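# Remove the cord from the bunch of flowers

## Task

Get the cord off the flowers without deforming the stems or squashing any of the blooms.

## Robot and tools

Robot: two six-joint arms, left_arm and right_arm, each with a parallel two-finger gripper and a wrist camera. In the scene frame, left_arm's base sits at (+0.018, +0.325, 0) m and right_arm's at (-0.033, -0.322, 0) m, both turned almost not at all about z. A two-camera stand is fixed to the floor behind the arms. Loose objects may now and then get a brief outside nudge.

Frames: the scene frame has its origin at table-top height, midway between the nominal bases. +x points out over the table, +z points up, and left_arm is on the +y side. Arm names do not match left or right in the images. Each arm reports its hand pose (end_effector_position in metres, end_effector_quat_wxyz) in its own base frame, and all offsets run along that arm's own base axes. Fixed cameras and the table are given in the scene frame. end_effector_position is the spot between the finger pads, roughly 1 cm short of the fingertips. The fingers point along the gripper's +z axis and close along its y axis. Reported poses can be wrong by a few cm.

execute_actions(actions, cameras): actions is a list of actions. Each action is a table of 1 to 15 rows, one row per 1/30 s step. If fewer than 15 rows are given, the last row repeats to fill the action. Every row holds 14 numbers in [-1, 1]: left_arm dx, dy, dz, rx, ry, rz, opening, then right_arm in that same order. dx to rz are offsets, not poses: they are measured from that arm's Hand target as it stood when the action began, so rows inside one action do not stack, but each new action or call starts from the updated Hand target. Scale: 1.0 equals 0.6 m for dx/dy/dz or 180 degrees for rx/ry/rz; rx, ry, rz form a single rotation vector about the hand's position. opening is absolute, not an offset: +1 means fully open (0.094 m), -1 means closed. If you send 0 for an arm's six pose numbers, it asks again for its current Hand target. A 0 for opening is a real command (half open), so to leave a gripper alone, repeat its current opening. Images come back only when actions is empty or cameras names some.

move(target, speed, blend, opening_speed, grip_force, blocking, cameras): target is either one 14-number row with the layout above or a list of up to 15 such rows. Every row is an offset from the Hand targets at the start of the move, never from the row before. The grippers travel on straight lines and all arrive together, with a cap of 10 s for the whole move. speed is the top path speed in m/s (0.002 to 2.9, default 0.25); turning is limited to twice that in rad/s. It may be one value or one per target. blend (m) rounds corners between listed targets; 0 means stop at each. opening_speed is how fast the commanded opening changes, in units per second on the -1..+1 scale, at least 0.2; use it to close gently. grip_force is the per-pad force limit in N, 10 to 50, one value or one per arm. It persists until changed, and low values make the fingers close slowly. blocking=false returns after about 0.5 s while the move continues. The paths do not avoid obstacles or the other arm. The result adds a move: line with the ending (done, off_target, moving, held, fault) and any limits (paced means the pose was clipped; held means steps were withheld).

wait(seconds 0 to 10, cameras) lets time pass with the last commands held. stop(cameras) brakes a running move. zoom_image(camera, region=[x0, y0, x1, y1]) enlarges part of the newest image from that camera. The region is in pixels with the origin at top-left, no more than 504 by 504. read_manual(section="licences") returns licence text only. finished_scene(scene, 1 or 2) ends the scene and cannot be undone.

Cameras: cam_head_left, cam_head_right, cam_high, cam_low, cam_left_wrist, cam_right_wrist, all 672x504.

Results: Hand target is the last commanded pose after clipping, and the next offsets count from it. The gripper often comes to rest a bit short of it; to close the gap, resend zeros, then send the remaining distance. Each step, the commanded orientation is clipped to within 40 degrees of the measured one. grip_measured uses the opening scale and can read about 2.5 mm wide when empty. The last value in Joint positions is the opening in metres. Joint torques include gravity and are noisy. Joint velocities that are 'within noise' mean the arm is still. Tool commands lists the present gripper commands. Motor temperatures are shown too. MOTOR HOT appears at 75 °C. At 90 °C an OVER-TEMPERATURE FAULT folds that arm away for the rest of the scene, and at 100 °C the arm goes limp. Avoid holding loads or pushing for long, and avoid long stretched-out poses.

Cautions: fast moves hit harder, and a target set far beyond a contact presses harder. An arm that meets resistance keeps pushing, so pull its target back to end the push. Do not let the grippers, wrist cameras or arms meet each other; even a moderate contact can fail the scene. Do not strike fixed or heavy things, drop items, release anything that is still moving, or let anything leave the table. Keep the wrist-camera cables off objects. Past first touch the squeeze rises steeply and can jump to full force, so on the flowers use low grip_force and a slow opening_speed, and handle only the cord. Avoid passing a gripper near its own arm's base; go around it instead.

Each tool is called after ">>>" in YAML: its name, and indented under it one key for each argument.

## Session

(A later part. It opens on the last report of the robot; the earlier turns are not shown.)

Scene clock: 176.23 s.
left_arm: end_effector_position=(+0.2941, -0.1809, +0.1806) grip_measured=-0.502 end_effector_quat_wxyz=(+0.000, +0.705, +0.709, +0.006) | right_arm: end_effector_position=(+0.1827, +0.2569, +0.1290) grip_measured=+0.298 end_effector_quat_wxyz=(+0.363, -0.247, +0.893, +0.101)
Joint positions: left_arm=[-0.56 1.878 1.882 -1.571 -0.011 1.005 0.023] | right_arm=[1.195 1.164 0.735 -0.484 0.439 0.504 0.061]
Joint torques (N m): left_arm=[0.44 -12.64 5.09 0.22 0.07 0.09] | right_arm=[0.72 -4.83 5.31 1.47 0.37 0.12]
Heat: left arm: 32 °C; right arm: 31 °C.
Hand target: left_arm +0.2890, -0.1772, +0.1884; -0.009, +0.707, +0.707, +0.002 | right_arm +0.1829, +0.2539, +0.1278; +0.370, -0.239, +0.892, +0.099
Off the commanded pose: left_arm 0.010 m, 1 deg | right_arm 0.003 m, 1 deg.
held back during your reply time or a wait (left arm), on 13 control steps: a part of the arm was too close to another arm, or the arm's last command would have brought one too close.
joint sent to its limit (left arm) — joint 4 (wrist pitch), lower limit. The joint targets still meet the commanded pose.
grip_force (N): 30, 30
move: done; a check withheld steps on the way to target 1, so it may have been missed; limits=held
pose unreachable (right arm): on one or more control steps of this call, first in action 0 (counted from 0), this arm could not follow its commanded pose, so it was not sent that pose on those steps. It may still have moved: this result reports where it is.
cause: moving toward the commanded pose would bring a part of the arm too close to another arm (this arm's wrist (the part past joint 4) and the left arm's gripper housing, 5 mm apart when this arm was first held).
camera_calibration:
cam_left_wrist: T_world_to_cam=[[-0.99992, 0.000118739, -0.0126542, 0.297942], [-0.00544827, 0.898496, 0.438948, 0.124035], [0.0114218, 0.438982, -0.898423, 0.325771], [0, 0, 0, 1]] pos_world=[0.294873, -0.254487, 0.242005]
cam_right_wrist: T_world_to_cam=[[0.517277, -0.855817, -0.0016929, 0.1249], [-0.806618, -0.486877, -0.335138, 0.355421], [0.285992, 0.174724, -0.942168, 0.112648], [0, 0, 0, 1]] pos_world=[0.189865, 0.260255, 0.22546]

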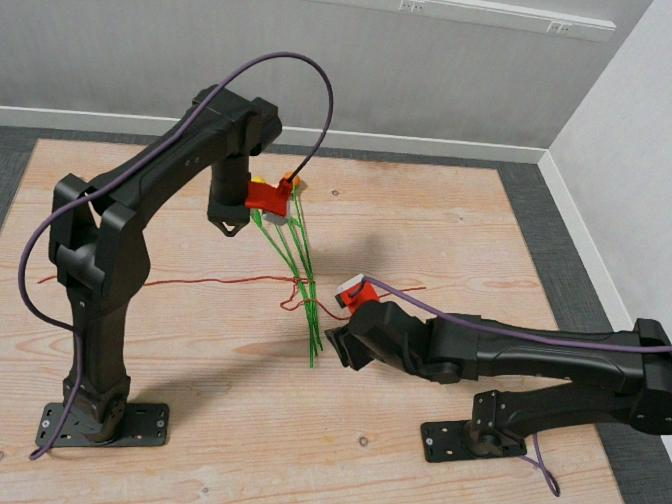

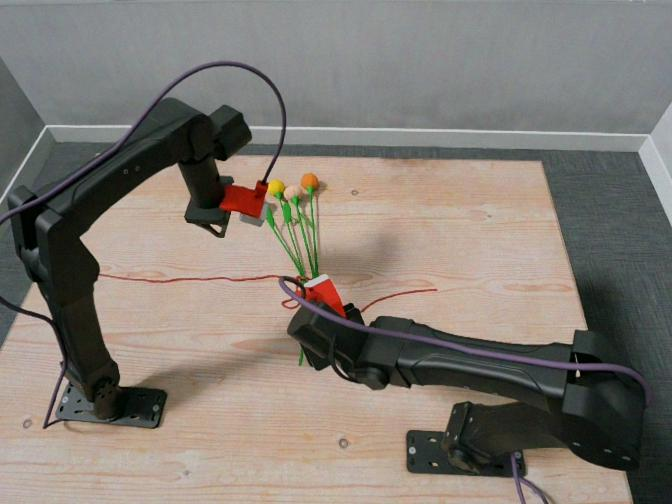

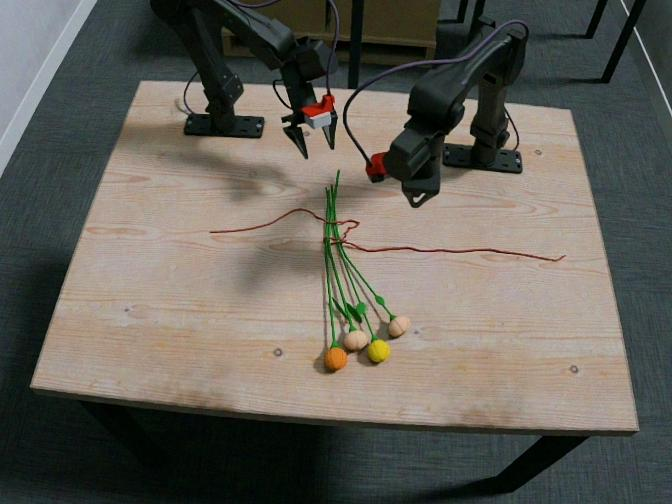

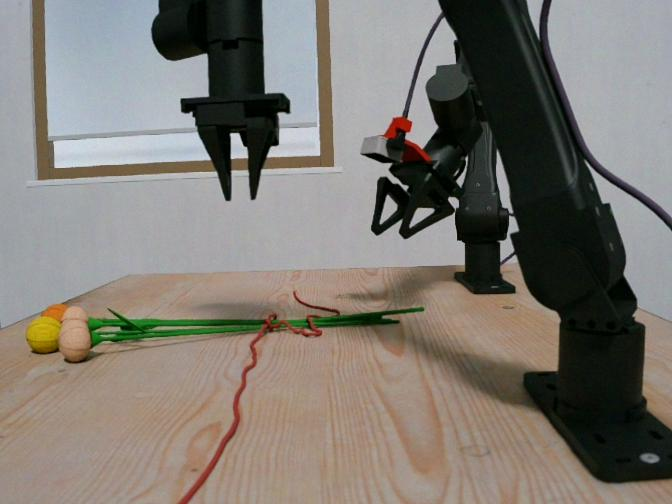

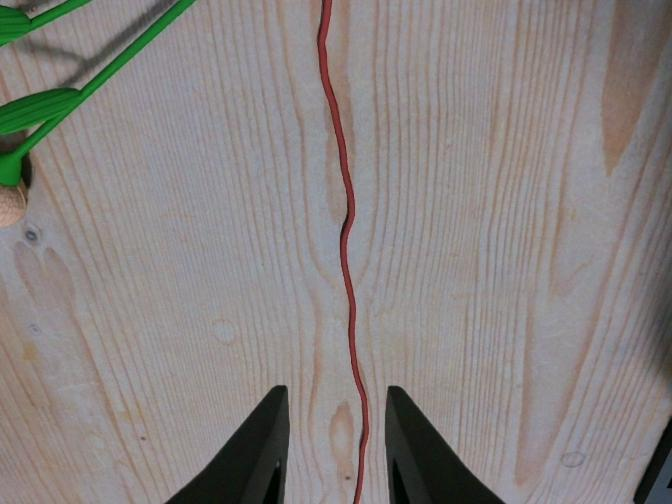

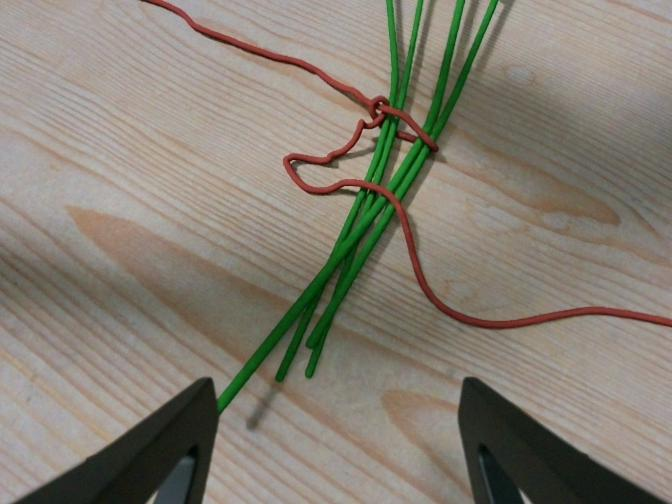

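>>> zoom_image:
  camera: "cam_right_wrist"
  region: [270, 60, 470, 220]

Scaled by 2.520 from the camera's 672x504 image, which has a finer 960x720 frame.

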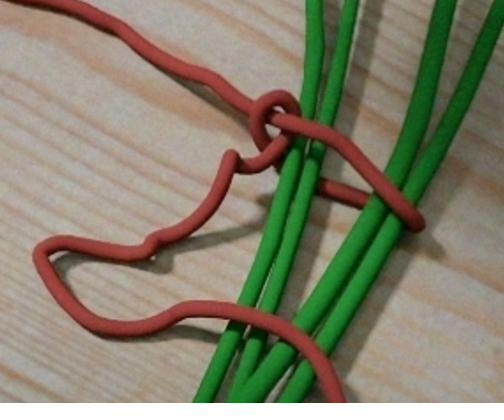

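>>> move:
  target:
    - [0,0.15,0.05,0,0,0,-0.5,0.05,0.0,0.12,-0.1,0.075,0.125,0.0]
    - [0,0.22,0.05,0,0,0,-0.5,0.267,0.08,0.1,-0.2085,0.1517,0.2528,-0.5]
    - [0,0.22,0.05,0,0,0,-0.5,0.267,0.08,-0.03,-0.2085,0.1517,0.2528,-0.5]
  speed: 0.2
  blend: [0.03,0.02,0]
  cameras: ["all"]

Scene clock: 183.07 s.
left_arm: end_effector_position=(+0.2957, -0.0472, +0.2132) grip_measured=-0.502 end_effector_quat_wxyz=(+0.031, +0.705, +0.708, +0.031) | right_arm: end_effector_position=(+0.3443, +0.3063, +0.1224) grip_measured=-0.498 end_effector_quat_wxyz=(+0.021, -0.628, +0.778, +0.003)
Joint positions: left_arm=[-0.171 1.644 1.73 -1.571 -0.016 1.397 0.023] | right_arm=[0.723 2.36 2.393 -1.561 -0.004 -0.634 0.024]
Joint torques (N m): left_arm=[0.38 -10.02 5.2 0.4 0.05 0.08] | right_arm=[-0.36 -12.37 5.82 0.23 0 -0.1]
Heat: left arm: 32 °C; right arm: 31 °C.
Hand target: left_arm +0.2890, -0.0452, +0.2184; -0.009, +0.707, +0.707, +0.002 | right_arm +0.3431, +0.3020, +0.1100; -0.001, -0.630, +0.777, +0.000
Off the commanded pose: left_arm 0.009 m, 6 deg | right_arm 0.013 m, 3 deg.
joint sent to its limit (left arm) — joint 4 (wrist pitch), lower limit. The joint targets are off in orientation, not in position.
joint sent to its limit (right arm) — joint 4 (wrist pitch), lower limit. The joint targets still meet the commanded pose.
grip_force (N): 30, 30
move: off_target (left_arm, right_arm); blend cut to 0 m at target 2; target 2's new opening was sent with right_arm's hand 0.010 m and 13 deg from that target
camera_calibration:
cam_left_wrist: T_world_to_cam=[[-0.995805, 0.00246558, -0.0914725, 0.315623], [-0.0374038, 0.901343, 0.431487, 0.000764025], [0.083512, 0.433098, -0.89747, 0.274611], [0, 0, 0, 1]] pos_world=[0.291395, -0.1204, 0.274996]
cam_right_wrist: T_world_to_cam=[[0.977598, -0.209676, 0.0184091, -0.275261], [-0.200568, -0.901457, 0.383599, 0.337993], [-0.0638363, -0.378698, -0.923316, 0.339305], [0, 0, 0, 1]] pos_world=[0.358546, 0.375465, 0.188699]

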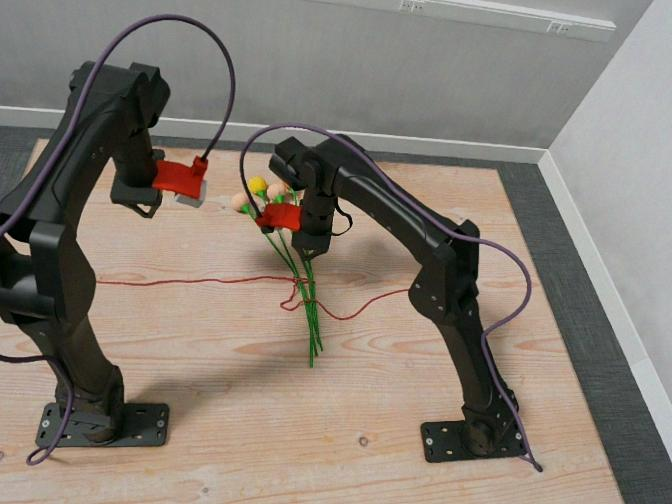

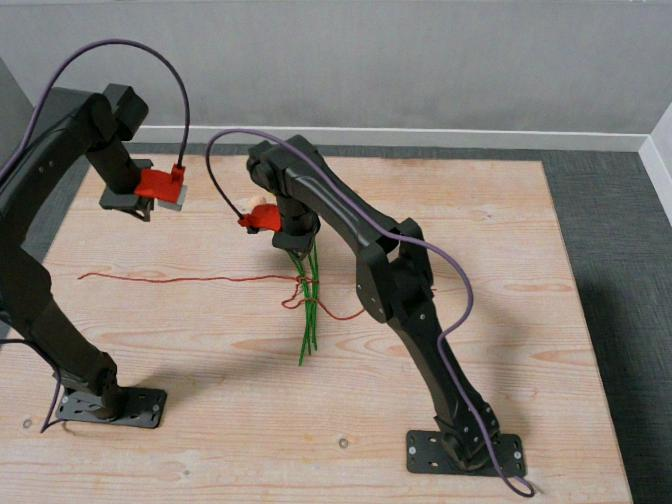

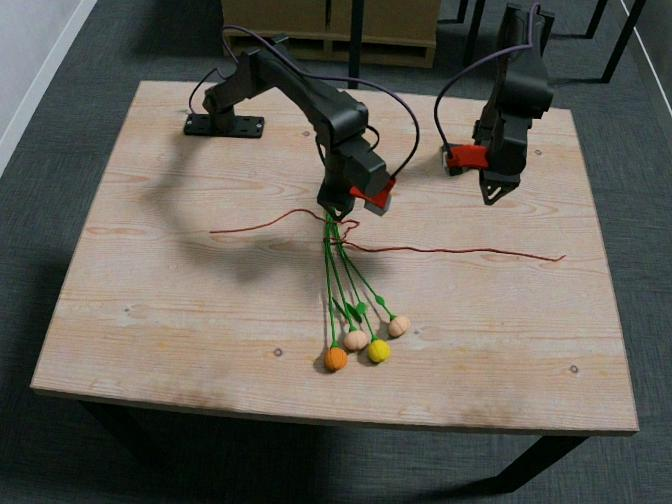

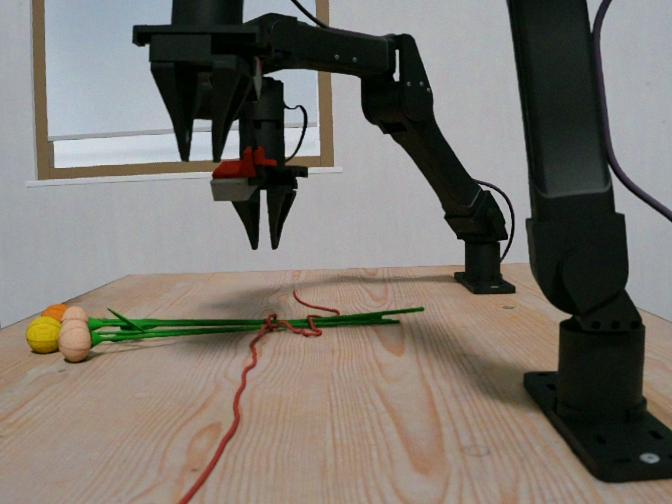

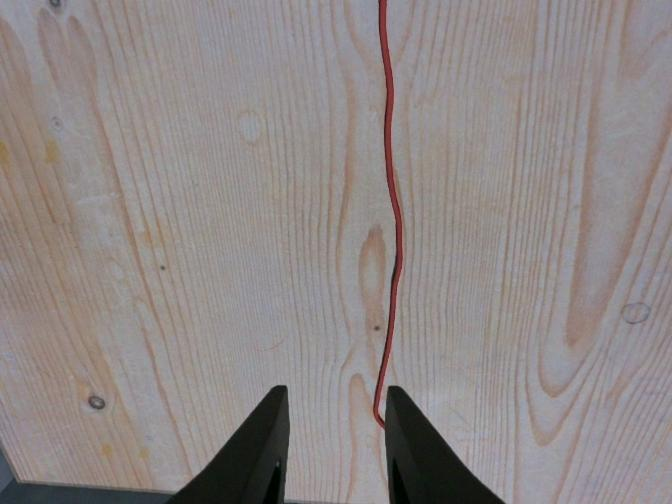

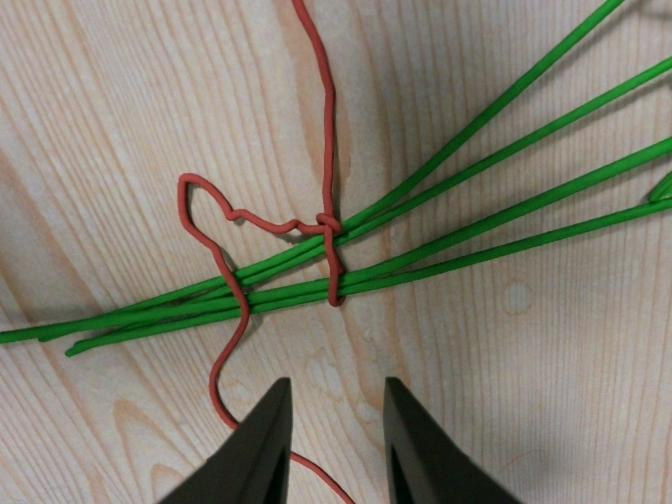

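>>> move:
  target: [0,0.0,0.0,0,0,0,-0.5,0.0015,-0.008,-0.125,0,0,0,-0.55]
  speed: 0.12
  cameras: ["cam_right_wrist"]

Scene clock: 184.73 s.
left_arm: end_effector_position=(+0.2957, -0.0472, +0.2132) grip_measured=-0.502 end_effector_quat_wxyz=(+0.031, +0.705, +0.708, +0.031) | right_arm: end_effector_position=(+0.3418, +0.2993, +0.0322) grip_measured=-0.548 end_effector_quat_wxyz=(-0.008, -0.628, +0.778, +0.001)
Joint positions: left_arm=[-0.171 1.644 1.73 -1.571 -0.016 1.397 0.023] | right_arm=[0.716 2.36 2.032 -1.26 -0.002 -0.642 0.021]
Joint torques (N m): left_arm=[0.47 -10.26 5.22 0.38 0.07 0.09] | right_arm=[-0.58 -16.77 4.41 0.39 0 -0.11]
Heat: left arm: 32 °C; right arm: 32 °C.
Hand target: left_arm +0.2890, -0.0452, +0.2184; -0.009, +0.707, +0.707, +0.002 | right_arm +0.3441, +0.2971, +0.0350; -0.001, -0.630, +0.777, +0.000
Off the commanded pose: left_arm 0.009 m, 6 deg | right_arm 0.004 m, 1 deg.
joint sent to its limit (left arm) — joint 4 (wrist pitch), lower limit. The joint targets are off in orientation, not in position.
grip_force (N): 30, 30
move: off_target (left_arm)
camera_calibration:
cam_right_wrist: T_world_to_cam=[[0.97789, -0.20854, -0.0155407, -0.27206], [-0.181949, -0.885115, 0.428329, 0.353105], [-0.103079, -0.416031, -0.903489, 0.277086], [0, 0, 0, 1]] pos_world=[0.358854, 0.371079, 0.0948716]
Images, in order (width x height): cam_right_wrist 672x504.

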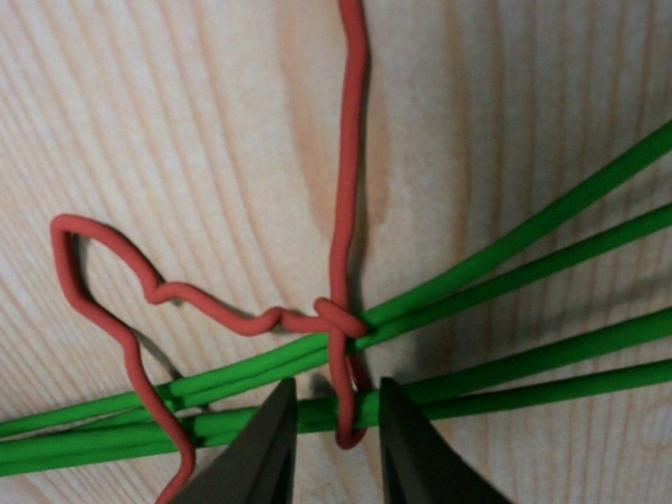

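>>> move:
  target: [0,0.0,0.0,0,0,0,-0.5,0.003,0.006,-0.009,0,0,0,-0.55]
  speed: 0.05
  cameras: ["cam_right_wrist"]

Scene clock: 185.63 s.
left_arm: end_effector_position=(+0.2957, -0.0472, +0.2132) grip_measured=-0.502 end_effector_quat_wxyz=(+0.031, +0.705, +0.708, +0.031) | right_arm: end_effector_position=(+0.3432, +0.3005, +0.0322) grip_measured=-0.548 end_effector_quat_wxyz=(-0.005, -0.628, +0.778, +0.001)
Joint positions: left_arm=[-0.171 1.644 1.73 -1.571 -0.016 1.397 0.023] | right_arm=[0.716 2.36 2.032 -1.253 -0.002 -0.642 0.021]
Joint torques (N m): left_arm=[0.28 -10.07 5.19 0.4 0.11 0.04] | right_arm=[-0.2 -14.97 5.37 0.42 0 -0.08]
Heat: left arm: 32 °C; right arm: 32 °C.
Hand target: left_arm +0.2890, -0.0452, +0.2184; -0.009, +0.707, +0.707, +0.002 | right_arm +0.3459, +0.3007, +0.0296; -0.001, -0.630, +0.777, +0.000
Off the commanded pose: left_arm 0.009 m, 6 deg | right_arm 0.004 m, 1 deg.
joint sent to its limit (left arm) — joint 4 (wrist pitch), lower limit. The joint targets are off in orientation, not in position.
grip_force (N): 30, 30
move: off_target (left_arm)
camera_calibration:
cam_right_wrist: T_world_to_cam=[[0.97797, -0.208448, -0.0111469, -0.273334], [-0.184266, -0.887141, 0.423116, 0.355963], [-0.0980867, -0.411741, -0.906007, 0.274871], [0, 0, 0, 1]] pos_world=[0.359866, 0.371989, 0.0953748]
Images, in order (width x height): cam_right_wrist 672x504.

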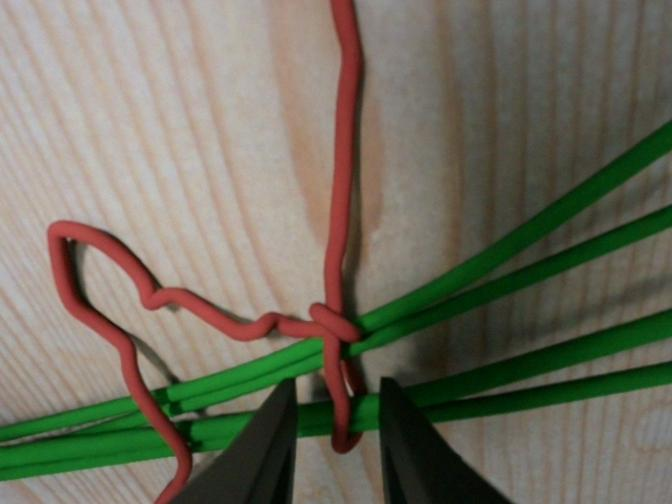

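>>> move:
  target: [0,0.0,0.0,0,0,0,-0.5,-0.001,0.003,-0.013,0,0,0,-0.55]
  speed: 0.05
  cameras: ["cam_right_wrist","cam_low"]

>>> zoom_image:
  camera: "cam_low"
  region: [200, 220, 340, 350]

Scene clock: 186.63 s.
left_arm: end_effector_position=(+0.2957, -0.0472, +0.2132) grip_measured=-0.502 end_effector_quat_wxyz=(+0.031, +0.705, +0.708, +0.031) | right_arm: end_effector_position=(+0.3468, +0.3036, +0.0307) grip_measured=-0.548 end_effector_quat_wxyz=(+0.005, -0.628, +0.778, +0.001)
Joint positions: left_arm=[-0.171 1.644 1.73 -1.571 -0.016 1.397 0.023] | right_arm=[0.716 2.36 2.027 -1.228 -0.002 -0.642 0.021]
Joint torques (N m): left_arm=[0.59 -10.3 5.01 0.43 0.07 0.05] | right_arm=[0.2 -14.34 4.56 0.44 0.01 -0.05]
Heat: left arm: 32 °C; right arm: 32 °C.
Hand target: left_arm +0.2890, -0.0452, +0.2184; -0.009, +0.707, +0.707, +0.002 | right_arm +0.3453, +0.3025, +0.0218; -0.001, -0.630, +0.777, +0.000
Off the commanded pose: left_arm 0.009 m, 6 deg | right_arm 0.009 m, 1 deg.
joint sent to its limit (left arm) — joint 4 (wrist pitch), lower limit. The joint targets are off in orientation, not in position.
grip_force (N): 30, 30
move: off_target (left_arm)
camera_calibration:
cam_right_wrist: T_world_to_cam=[[0.978038, -0.208426, 0.000505517, -0.276587], [-0.190395, -0.892434, 0.409037, 0.364129], [-0.0848028, -0.40015, -0.912518, 0.267158], [0, 0, 0, 1]] pos_world=[0.362497, 0.374216, 0.0949837]
Images, in order (width x height): cam_low 672x504, cam_right_wrist 672x504.

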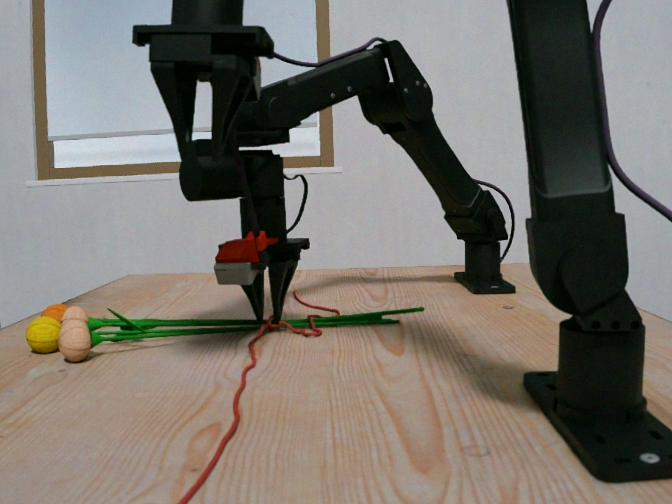

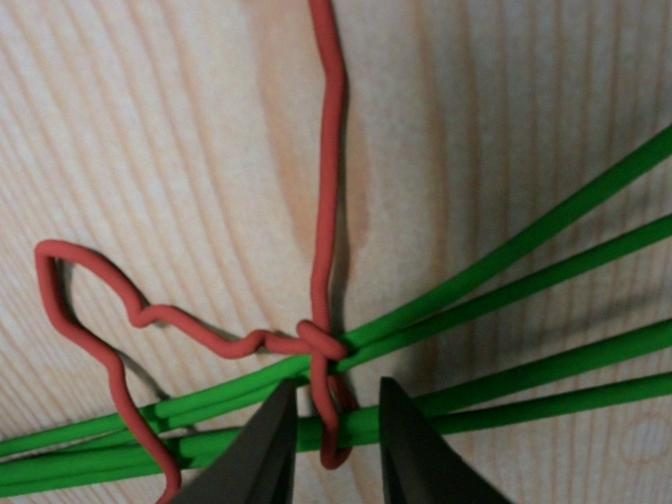

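Scaled by 3.600 from the camera's 672x504 image, which has a finer 960x720 frame.

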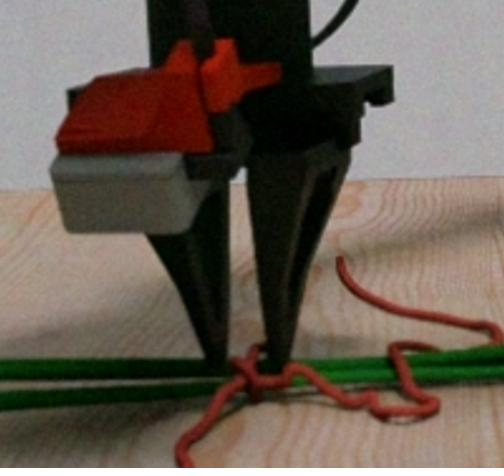

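>>> move:
  target:
    - [0,0.0,0.0,0,0,0,-0.5,-0.002,0,-0.012,0,0,0,-0.55]
    - [0,0.0,0.0,0,0,0,-0.5,-0.002,0.0,-0.012,0,0,0,-1]
  speed: 0.05
  opening_speed: 0.5
  cameras: ["cam_right_wrist","cam_low"]

>>> zoom_image:
  camera: "cam_low"
  region: [200, 220, 340, 350]

Scene clock: 188.77 s.
left_arm: end_effector_position=(+0.2957, -0.0472, +0.2132) grip_measured=-0.502 end_effector_quat_wxyz=(+0.031, +0.705, +0.708, +0.031) | right_arm: end_effector_position=(+0.3468, +0.3032, +0.0258) grip_measured=-0.921 end_effector_quat_wxyz=(+0.006, -0.628, +0.778, +0.001)
Joint positions: left_arm=[-0.171 1.644 1.73 -1.571 -0.016 1.397 0.023] | right_arm=[0.716 2.36 2.007 -1.207 -0.001 -0.642 0.004]
Joint torques (N m): left_arm=[0.64 -10.19 5.01 0.35 0.02 0.05] | right_arm=[0.39 -14.31 3.82 0.5 0 -0.05]
Heat: left arm: 32 °C; right arm: 33 °C.
Hand target: left_arm +0.2890, -0.0452, +0.2184; -0.009, +0.707, +0.707, +0.002 | right_arm +0.3441, +0.3025, +0.0145; -0.001, -0.630, +0.777, +0.000
Off the commanded pose: left_arm 0.009 m, 6 deg | right_arm 0.012 m, 1 deg.
joint sent to its limit (left arm) — joint 4 (wrist pitch), lower limit. The joint targets are off in orientation, not in position.
grip_force (N): 30, 30
move: off_target (left_arm, right_arm); target 2's new opening was sent with right_arm's hand 0.011 m and 1 deg from that target
camera_calibration:
cam_right_wrist: T_world_to_cam=[[0.978028, -0.208457, 0.00240808, -0.27671], [-0.19119, -0.892288, 0.408985, 0.366043], [-0.0831072, -0.400459, -0.912538, 0.262154], [0, 0, 0, 1]] pos_world=[0.362401, 0.373916, 0.0901852]
Images, in order (width x height): cam_low 672x504, cam_right_wrist 672x504.

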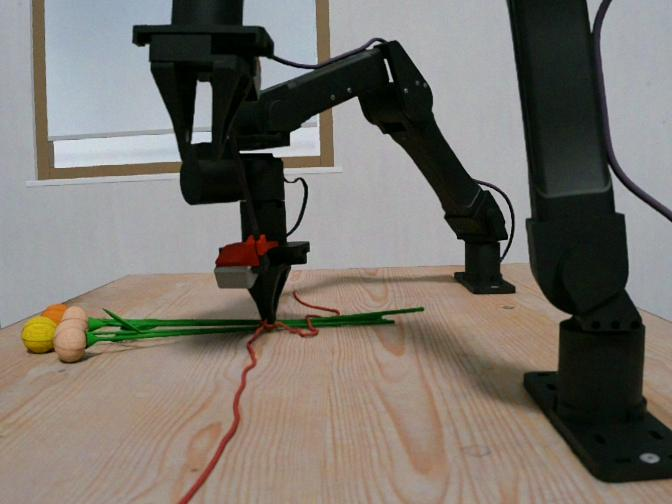

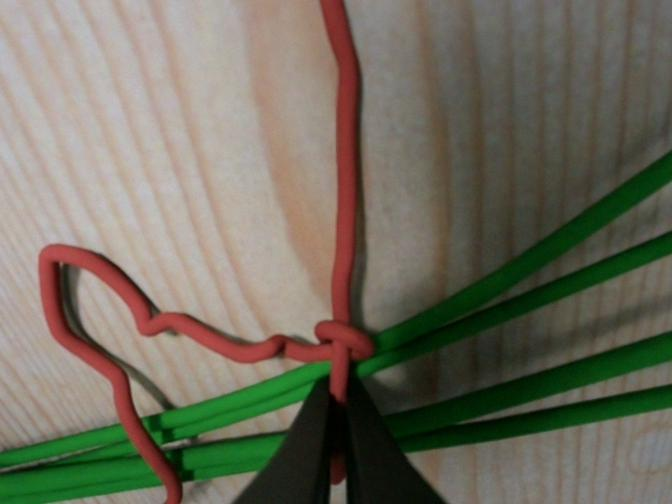

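Scaled by 3.600 from the camera's 672x504 image, which has a finer 960x720 frame.

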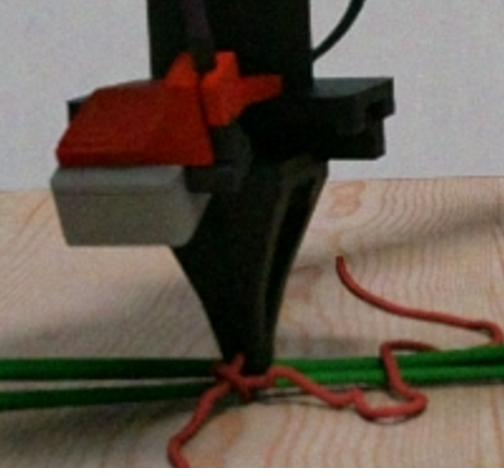

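>>> move:
  target: [0,0.0,0.0,0,0,0,-0.5,0.0,-0.01,0.09,0,0,0,-1]
  speed: 0.05
  cameras: ["all"]

>>> zoom_image:
  camera: "cam_low"
  region: [200, 200, 380, 380]

Scene clock: 190.60 s.
left_arm: end_effector_position=(+0.2957, -0.0472, +0.2132) grip_measured=-0.502 end_effector_quat_wxyz=(+0.031, +0.705, +0.708, +0.031) | right_arm: end_effector_position=(+0.3394, +0.2968, +0.0509) grip_measured=-0.922 end_effector_quat_wxyz=(-0.017, -0.628, +0.778, +0.000)
Joint positions: left_arm=[-0.171 1.644 1.73 -1.571 -0.016 1.397 0.023] | right_arm=[0.716 2.36 2.107 -1.352 -0.001 -0.643 0.004]
Joint torques (N m): left_arm=[0.62 -10.07 5.12 0.37 0.03 0.02] | right_arm=[-0.64 -17.83 7.65 0.08 -0.02 -0.11]
Heat: left arm: 32 °C; right arm: 33 °C.
Hand target: left_arm +0.2890, -0.0452, +0.2184; -0.009, +0.707, +0.707, +0.002 | right_arm +0.3441, +0.2965, +0.0686; -0.001, -0.630, +0.777, +0.000
Off the commanded pose: left_arm 0.009 m, 6 deg | right_arm 0.018 m, 2 deg.
joint sent to its limit (left arm) — joint 4 (wrist pitch), lower limit. The joint targets are off in orientation, not in position.
grip_force (N): 30, 30
move: off_target (left_arm, right_arm)
camera_calibration:
cam_left_wrist: T_world_to_cam=[[-0.995805, 0.00246558, -0.0914725, 0.315623], [-0.0374038, 0.901343, 0.431487, 0.000764025], [0.083512, 0.433098, -0.89747, 0.274611], [0, 0, 0, 1]] pos_world=[0.291395, -0.1204, 0.274996]
cam_right_wrist: T_world_to_cam=[[0.977811, -0.208008, -0.0248766, -0.269477], [-0.175913, -0.87976, 0.441676, 0.33803], [-0.113758, -0.427499, -0.89683, 0.299465], [0, 0, 0, 1]] pos_world=[0.357028, 0.369353, 0.112566]

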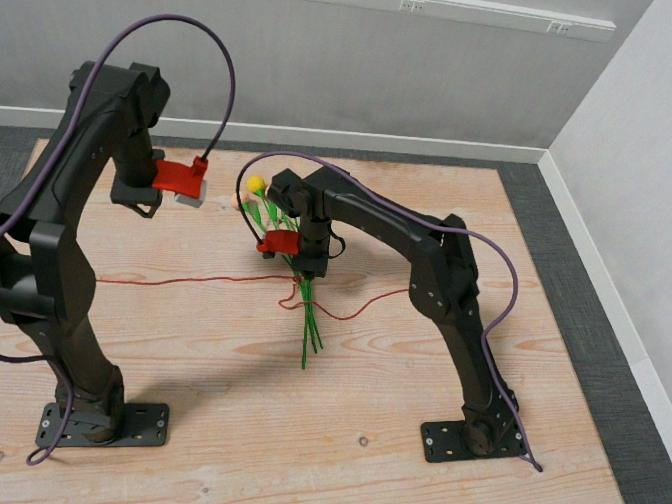

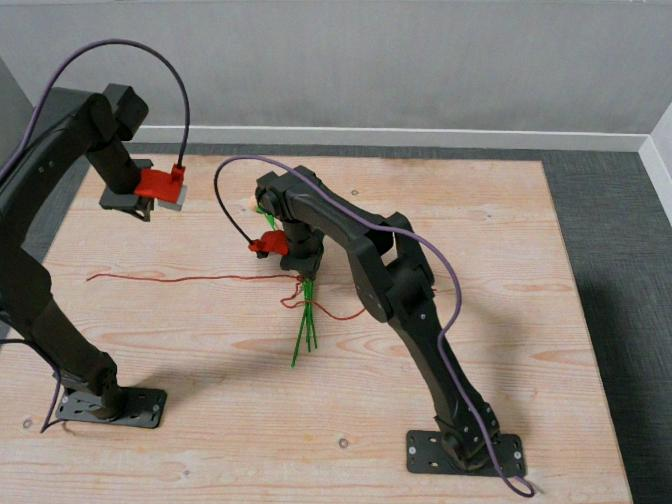

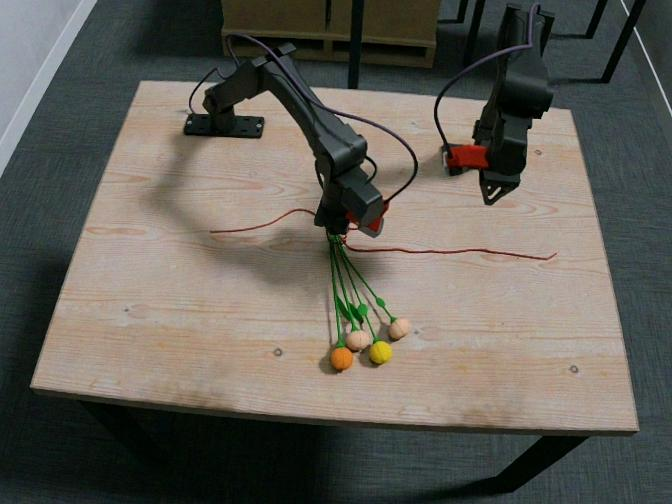

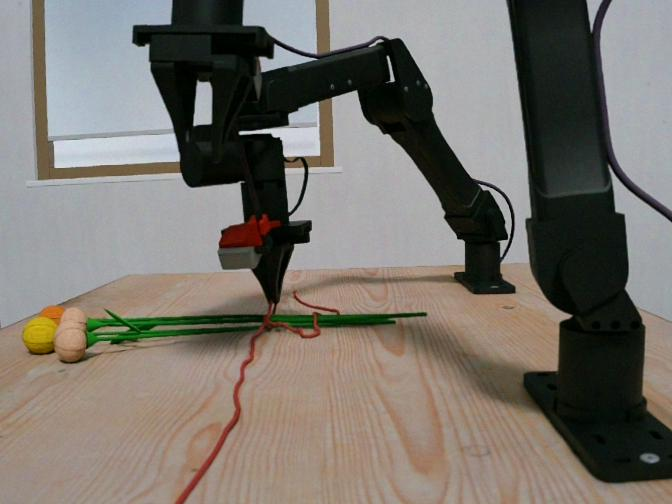

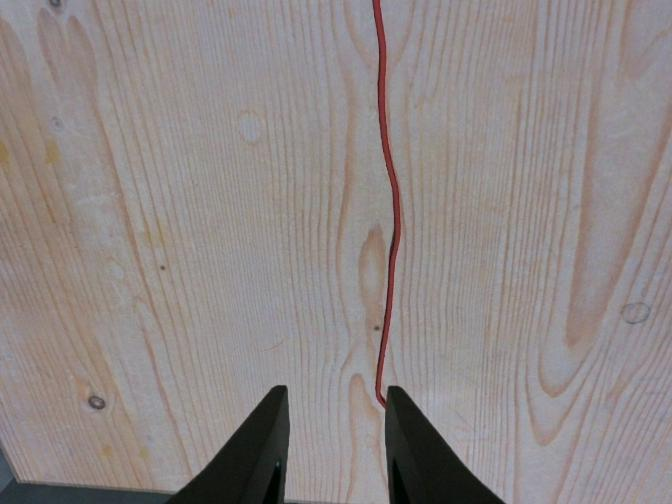

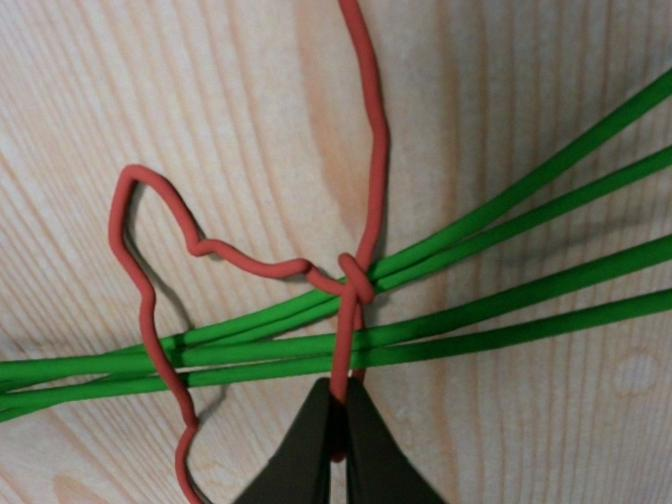

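Scaled by 2.800 from the camera's 672x504 image, which has a finer 960x720 frame.

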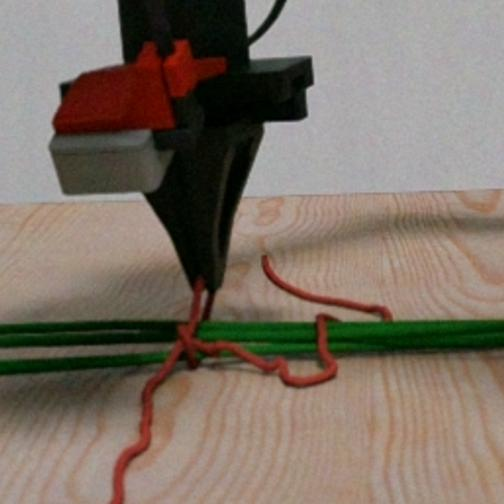

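>>> move:
  target: [0,0.0,0.0,0,0,0,-0.5,0.0,-0.01,0.15,0,0,0,-1]
  speed: 0.07
  cameras: ["cam_right_wrist","cam_head_right","cam_low","cam_high"]

>>> zoom_image:
  camera: "cam_low"
  region: [200, 200, 380, 380]

Scene clock: 192.47 s.
left_arm: end_effector_position=(+0.2957, -0.0472, +0.2132) grip_measured=-0.502 end_effector_quat_wxyz=(+0.031, +0.705, +0.708, +0.031) | right_arm: end_effector_position=(+0.3437, +0.2941, +0.1368) grip_measured=-0.922 end_effector_quat_wxyz=(+0.030, -0.628, +0.778, +0.001)
Joint positions: left_arm=[-0.171 1.644 1.73 -1.571 -0.016 1.397 0.023] | right_arm=[0.705 2.3 2.347 -1.559 -0.001 -0.653 0.004]
Joint torques (N m): left_arm=[0.34 -10 5.07 0.41 0.05 0.06] | right_arm=[-0.57 -18.51 7.19 0.24 -0.01 -0.11]
Motor temperatures (°C): left_arm=[27 32 31 26 24 26 28] | right_arm=[24 34 30 28 26 24 28]
Heat: left arm: 32 °C; right arm: 34 °C.
Hand target: left_arm +0.2890, -0.0452, +0.2184; -0.009, +0.707, +0.707, +0.002 | right_arm +0.3441, +0.2906, +0.1585; -0.001, -0.630, +0.777, +0.000
Off the commanded pose: left_arm 0.009 m, 6 deg | right_arm 0.022 m, 4 deg.
joint sent to its limit (left arm) — joint 4 (wrist pitch), lower limit. The joint targets are off in orientation, not in position.
joint sent to its limit (right arm) — joint 4 (wrist pitch), lower limit. The joint targets are off in orientation, not in position.
grip_force (N): 30, 30
move: off_target (left_arm, right_arm)
camera_calibration:
cam_right_wrist: T_world_to_cam=[[0.977491, -0.208596, 0.0316151, -0.279592], [-0.205103, -0.90442, 0.374109, 0.325145], [-0.0494445, -0.372173, -0.926846, 0.341601], [0, 0, 0, 1]] pos_world=[0.356877, 0.362881, 0.203811]
Images, in order (width x height): cam_head_right 672x504, cam_high 672x504, cam_low 672x504, cam_right_wrist 672x504.

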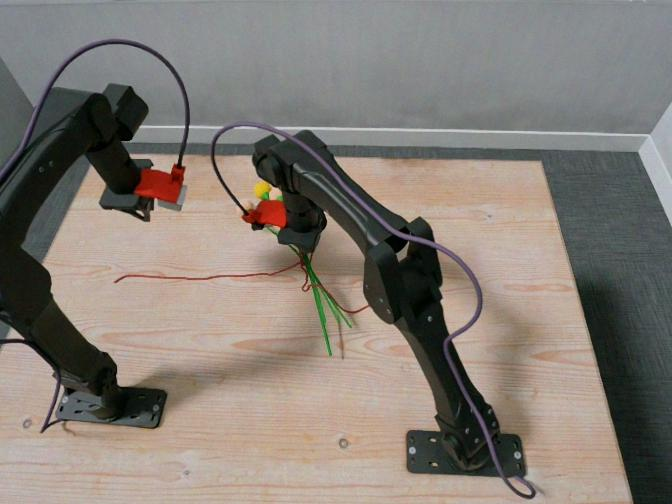

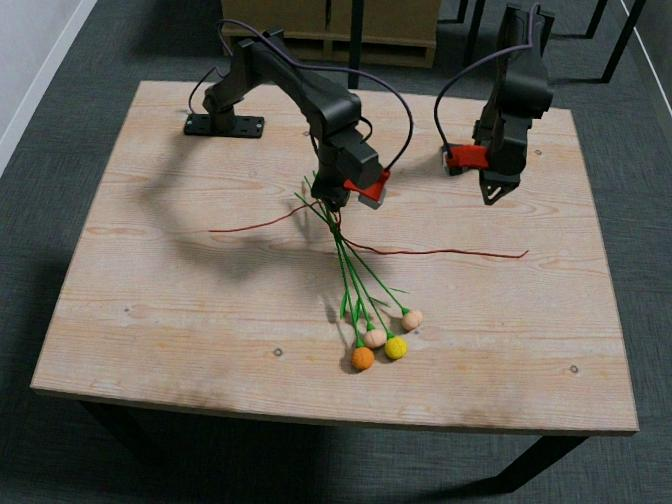

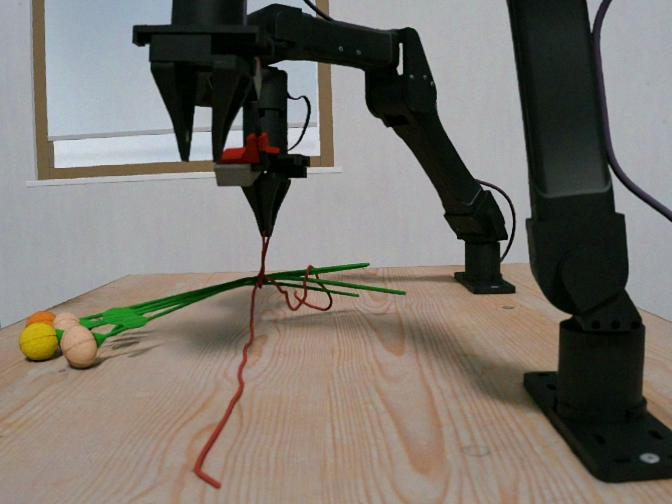

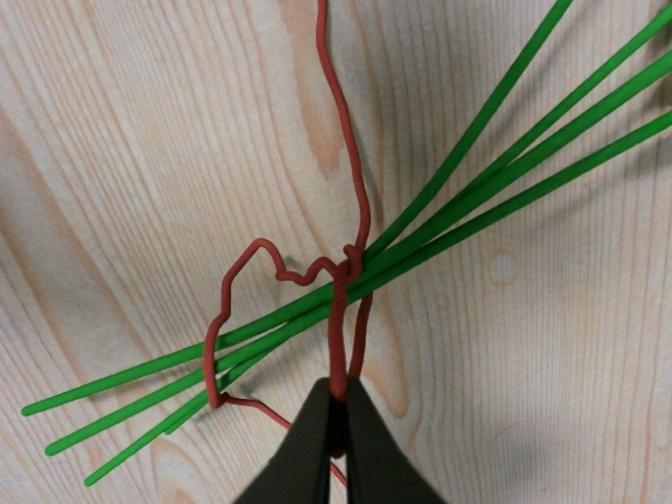

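Scaled by 2.800 from the camera's 672x504 image, which has a finer 960x720 frame.

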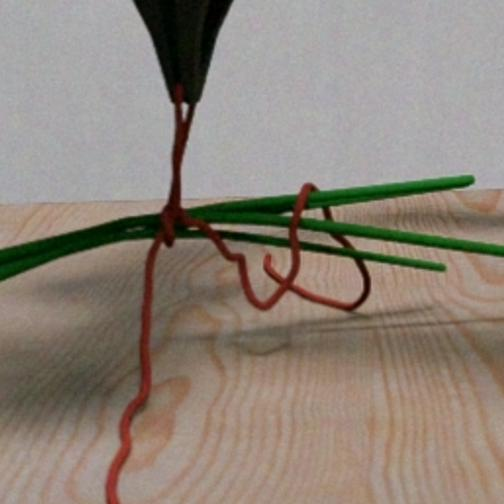

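>>> move:
  target: [0,0.0,0.0,0,0,0,-0.5,0.0,-0.0,-0.085,0,0,0,-1]
  speed: 0.07
  cameras: ["cam_right_wrist","cam_head_right","cam_low","cam_high"]

>>> zoom_image:
  camera: "cam_low"
  region: [200, 200, 440, 380]

Scene clock: 194.10 s.
left_arm: end_effector_position=(+0.2957, -0.0472, +0.2132) grip_measured=-0.502 end_effector_quat_wxyz=(+0.031, +0.705, +0.708, +0.031) | right_arm: end_effector_position=(+0.3420, +0.2927, +0.1276) grip_measured=-0.922 end_effector_quat_wxyz=(+0.020, -0.628, +0.778, +0.001)
Joint positions: left_arm=[-0.171 1.644 1.73 -1.571 -0.016 1.397 0.023] | right_arm=[0.705 2.3 2.31 -1.541 -0.001 -0.654 0.004]
Joint torques (N m): left_arm=[0.38 -9.95 5.04 0.39 0.05 0.13] | right_arm=[-0.59 -11.32 4.46 0.46 0 -0.12]
Heat: left arm: 32 °C; right arm: 34 °C.
Hand target: left_arm +0.2890, -0.0452, +0.2184; -0.009, +0.707, +0.707, +0.002 | right_arm +0.3440, +0.2905, +0.1075; -0.001, -0.630, +0.777, +0.000
Off the commanded pose: left_arm 0.009 m, 6 deg | right_arm 0.020 m, 2 deg.
joint sent to its limit (left arm) — joint 4 (wrist pitch), lower limit. The joint targets are off in orientation, not in position.
grip_force (N): 30, 30
move: off_target (left_arm, right_arm)
camera_calibration:
cam_right_wrist: T_world_to_cam=[[0.977936, -0.207944, 0.0199887, -0.276751], [-0.199262, -0.899792, 0.388161, 0.321701], [-0.0627302, -0.38358, -0.921375, 0.339537], [0, 0, 0, 1]] pos_world=[0.356047, 0.362155, 0.1935]
Images, in order (width x height): cam_head_right 672x504, cam_high 672x504, cam_low 672x504, cam_right_wrist 672x504.

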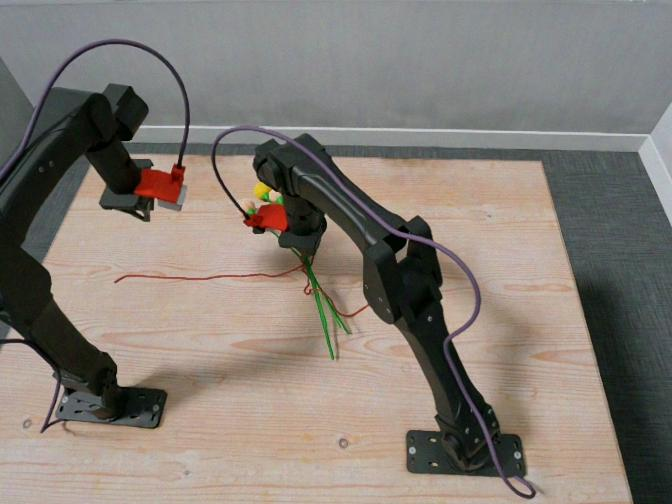

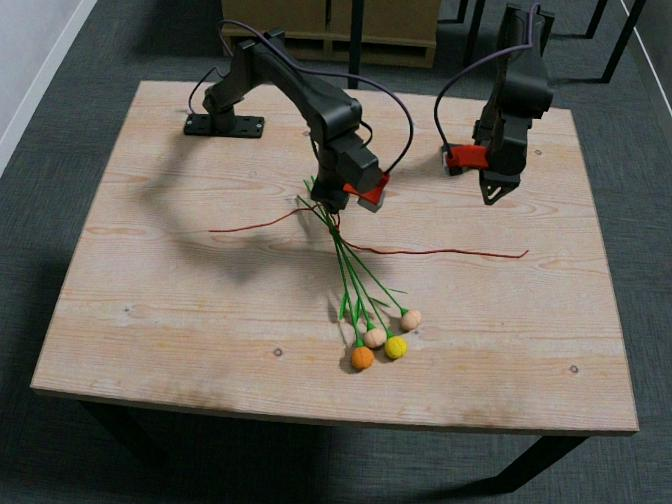

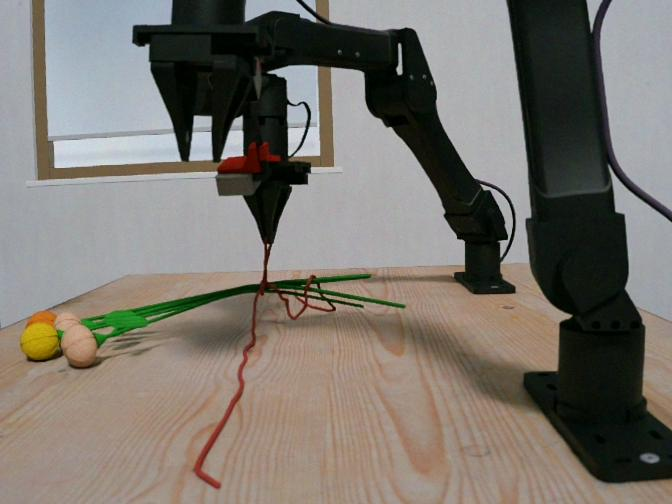

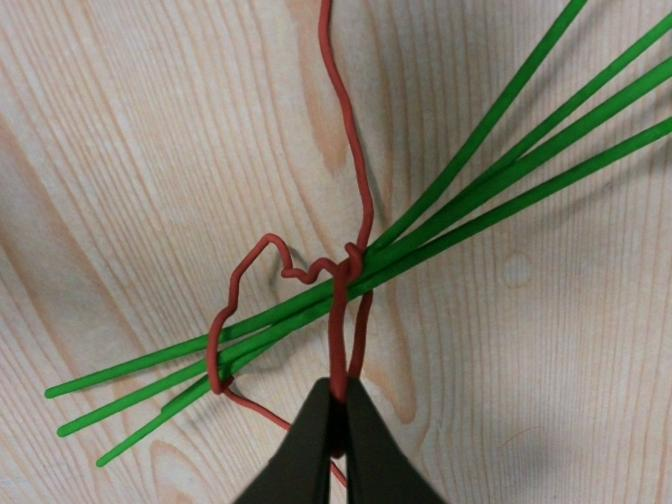

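Scaled by 2.100 from the camera's 672x504 image, which has a finer 960x720 frame.

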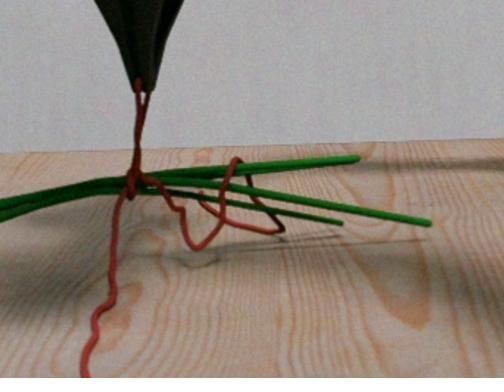

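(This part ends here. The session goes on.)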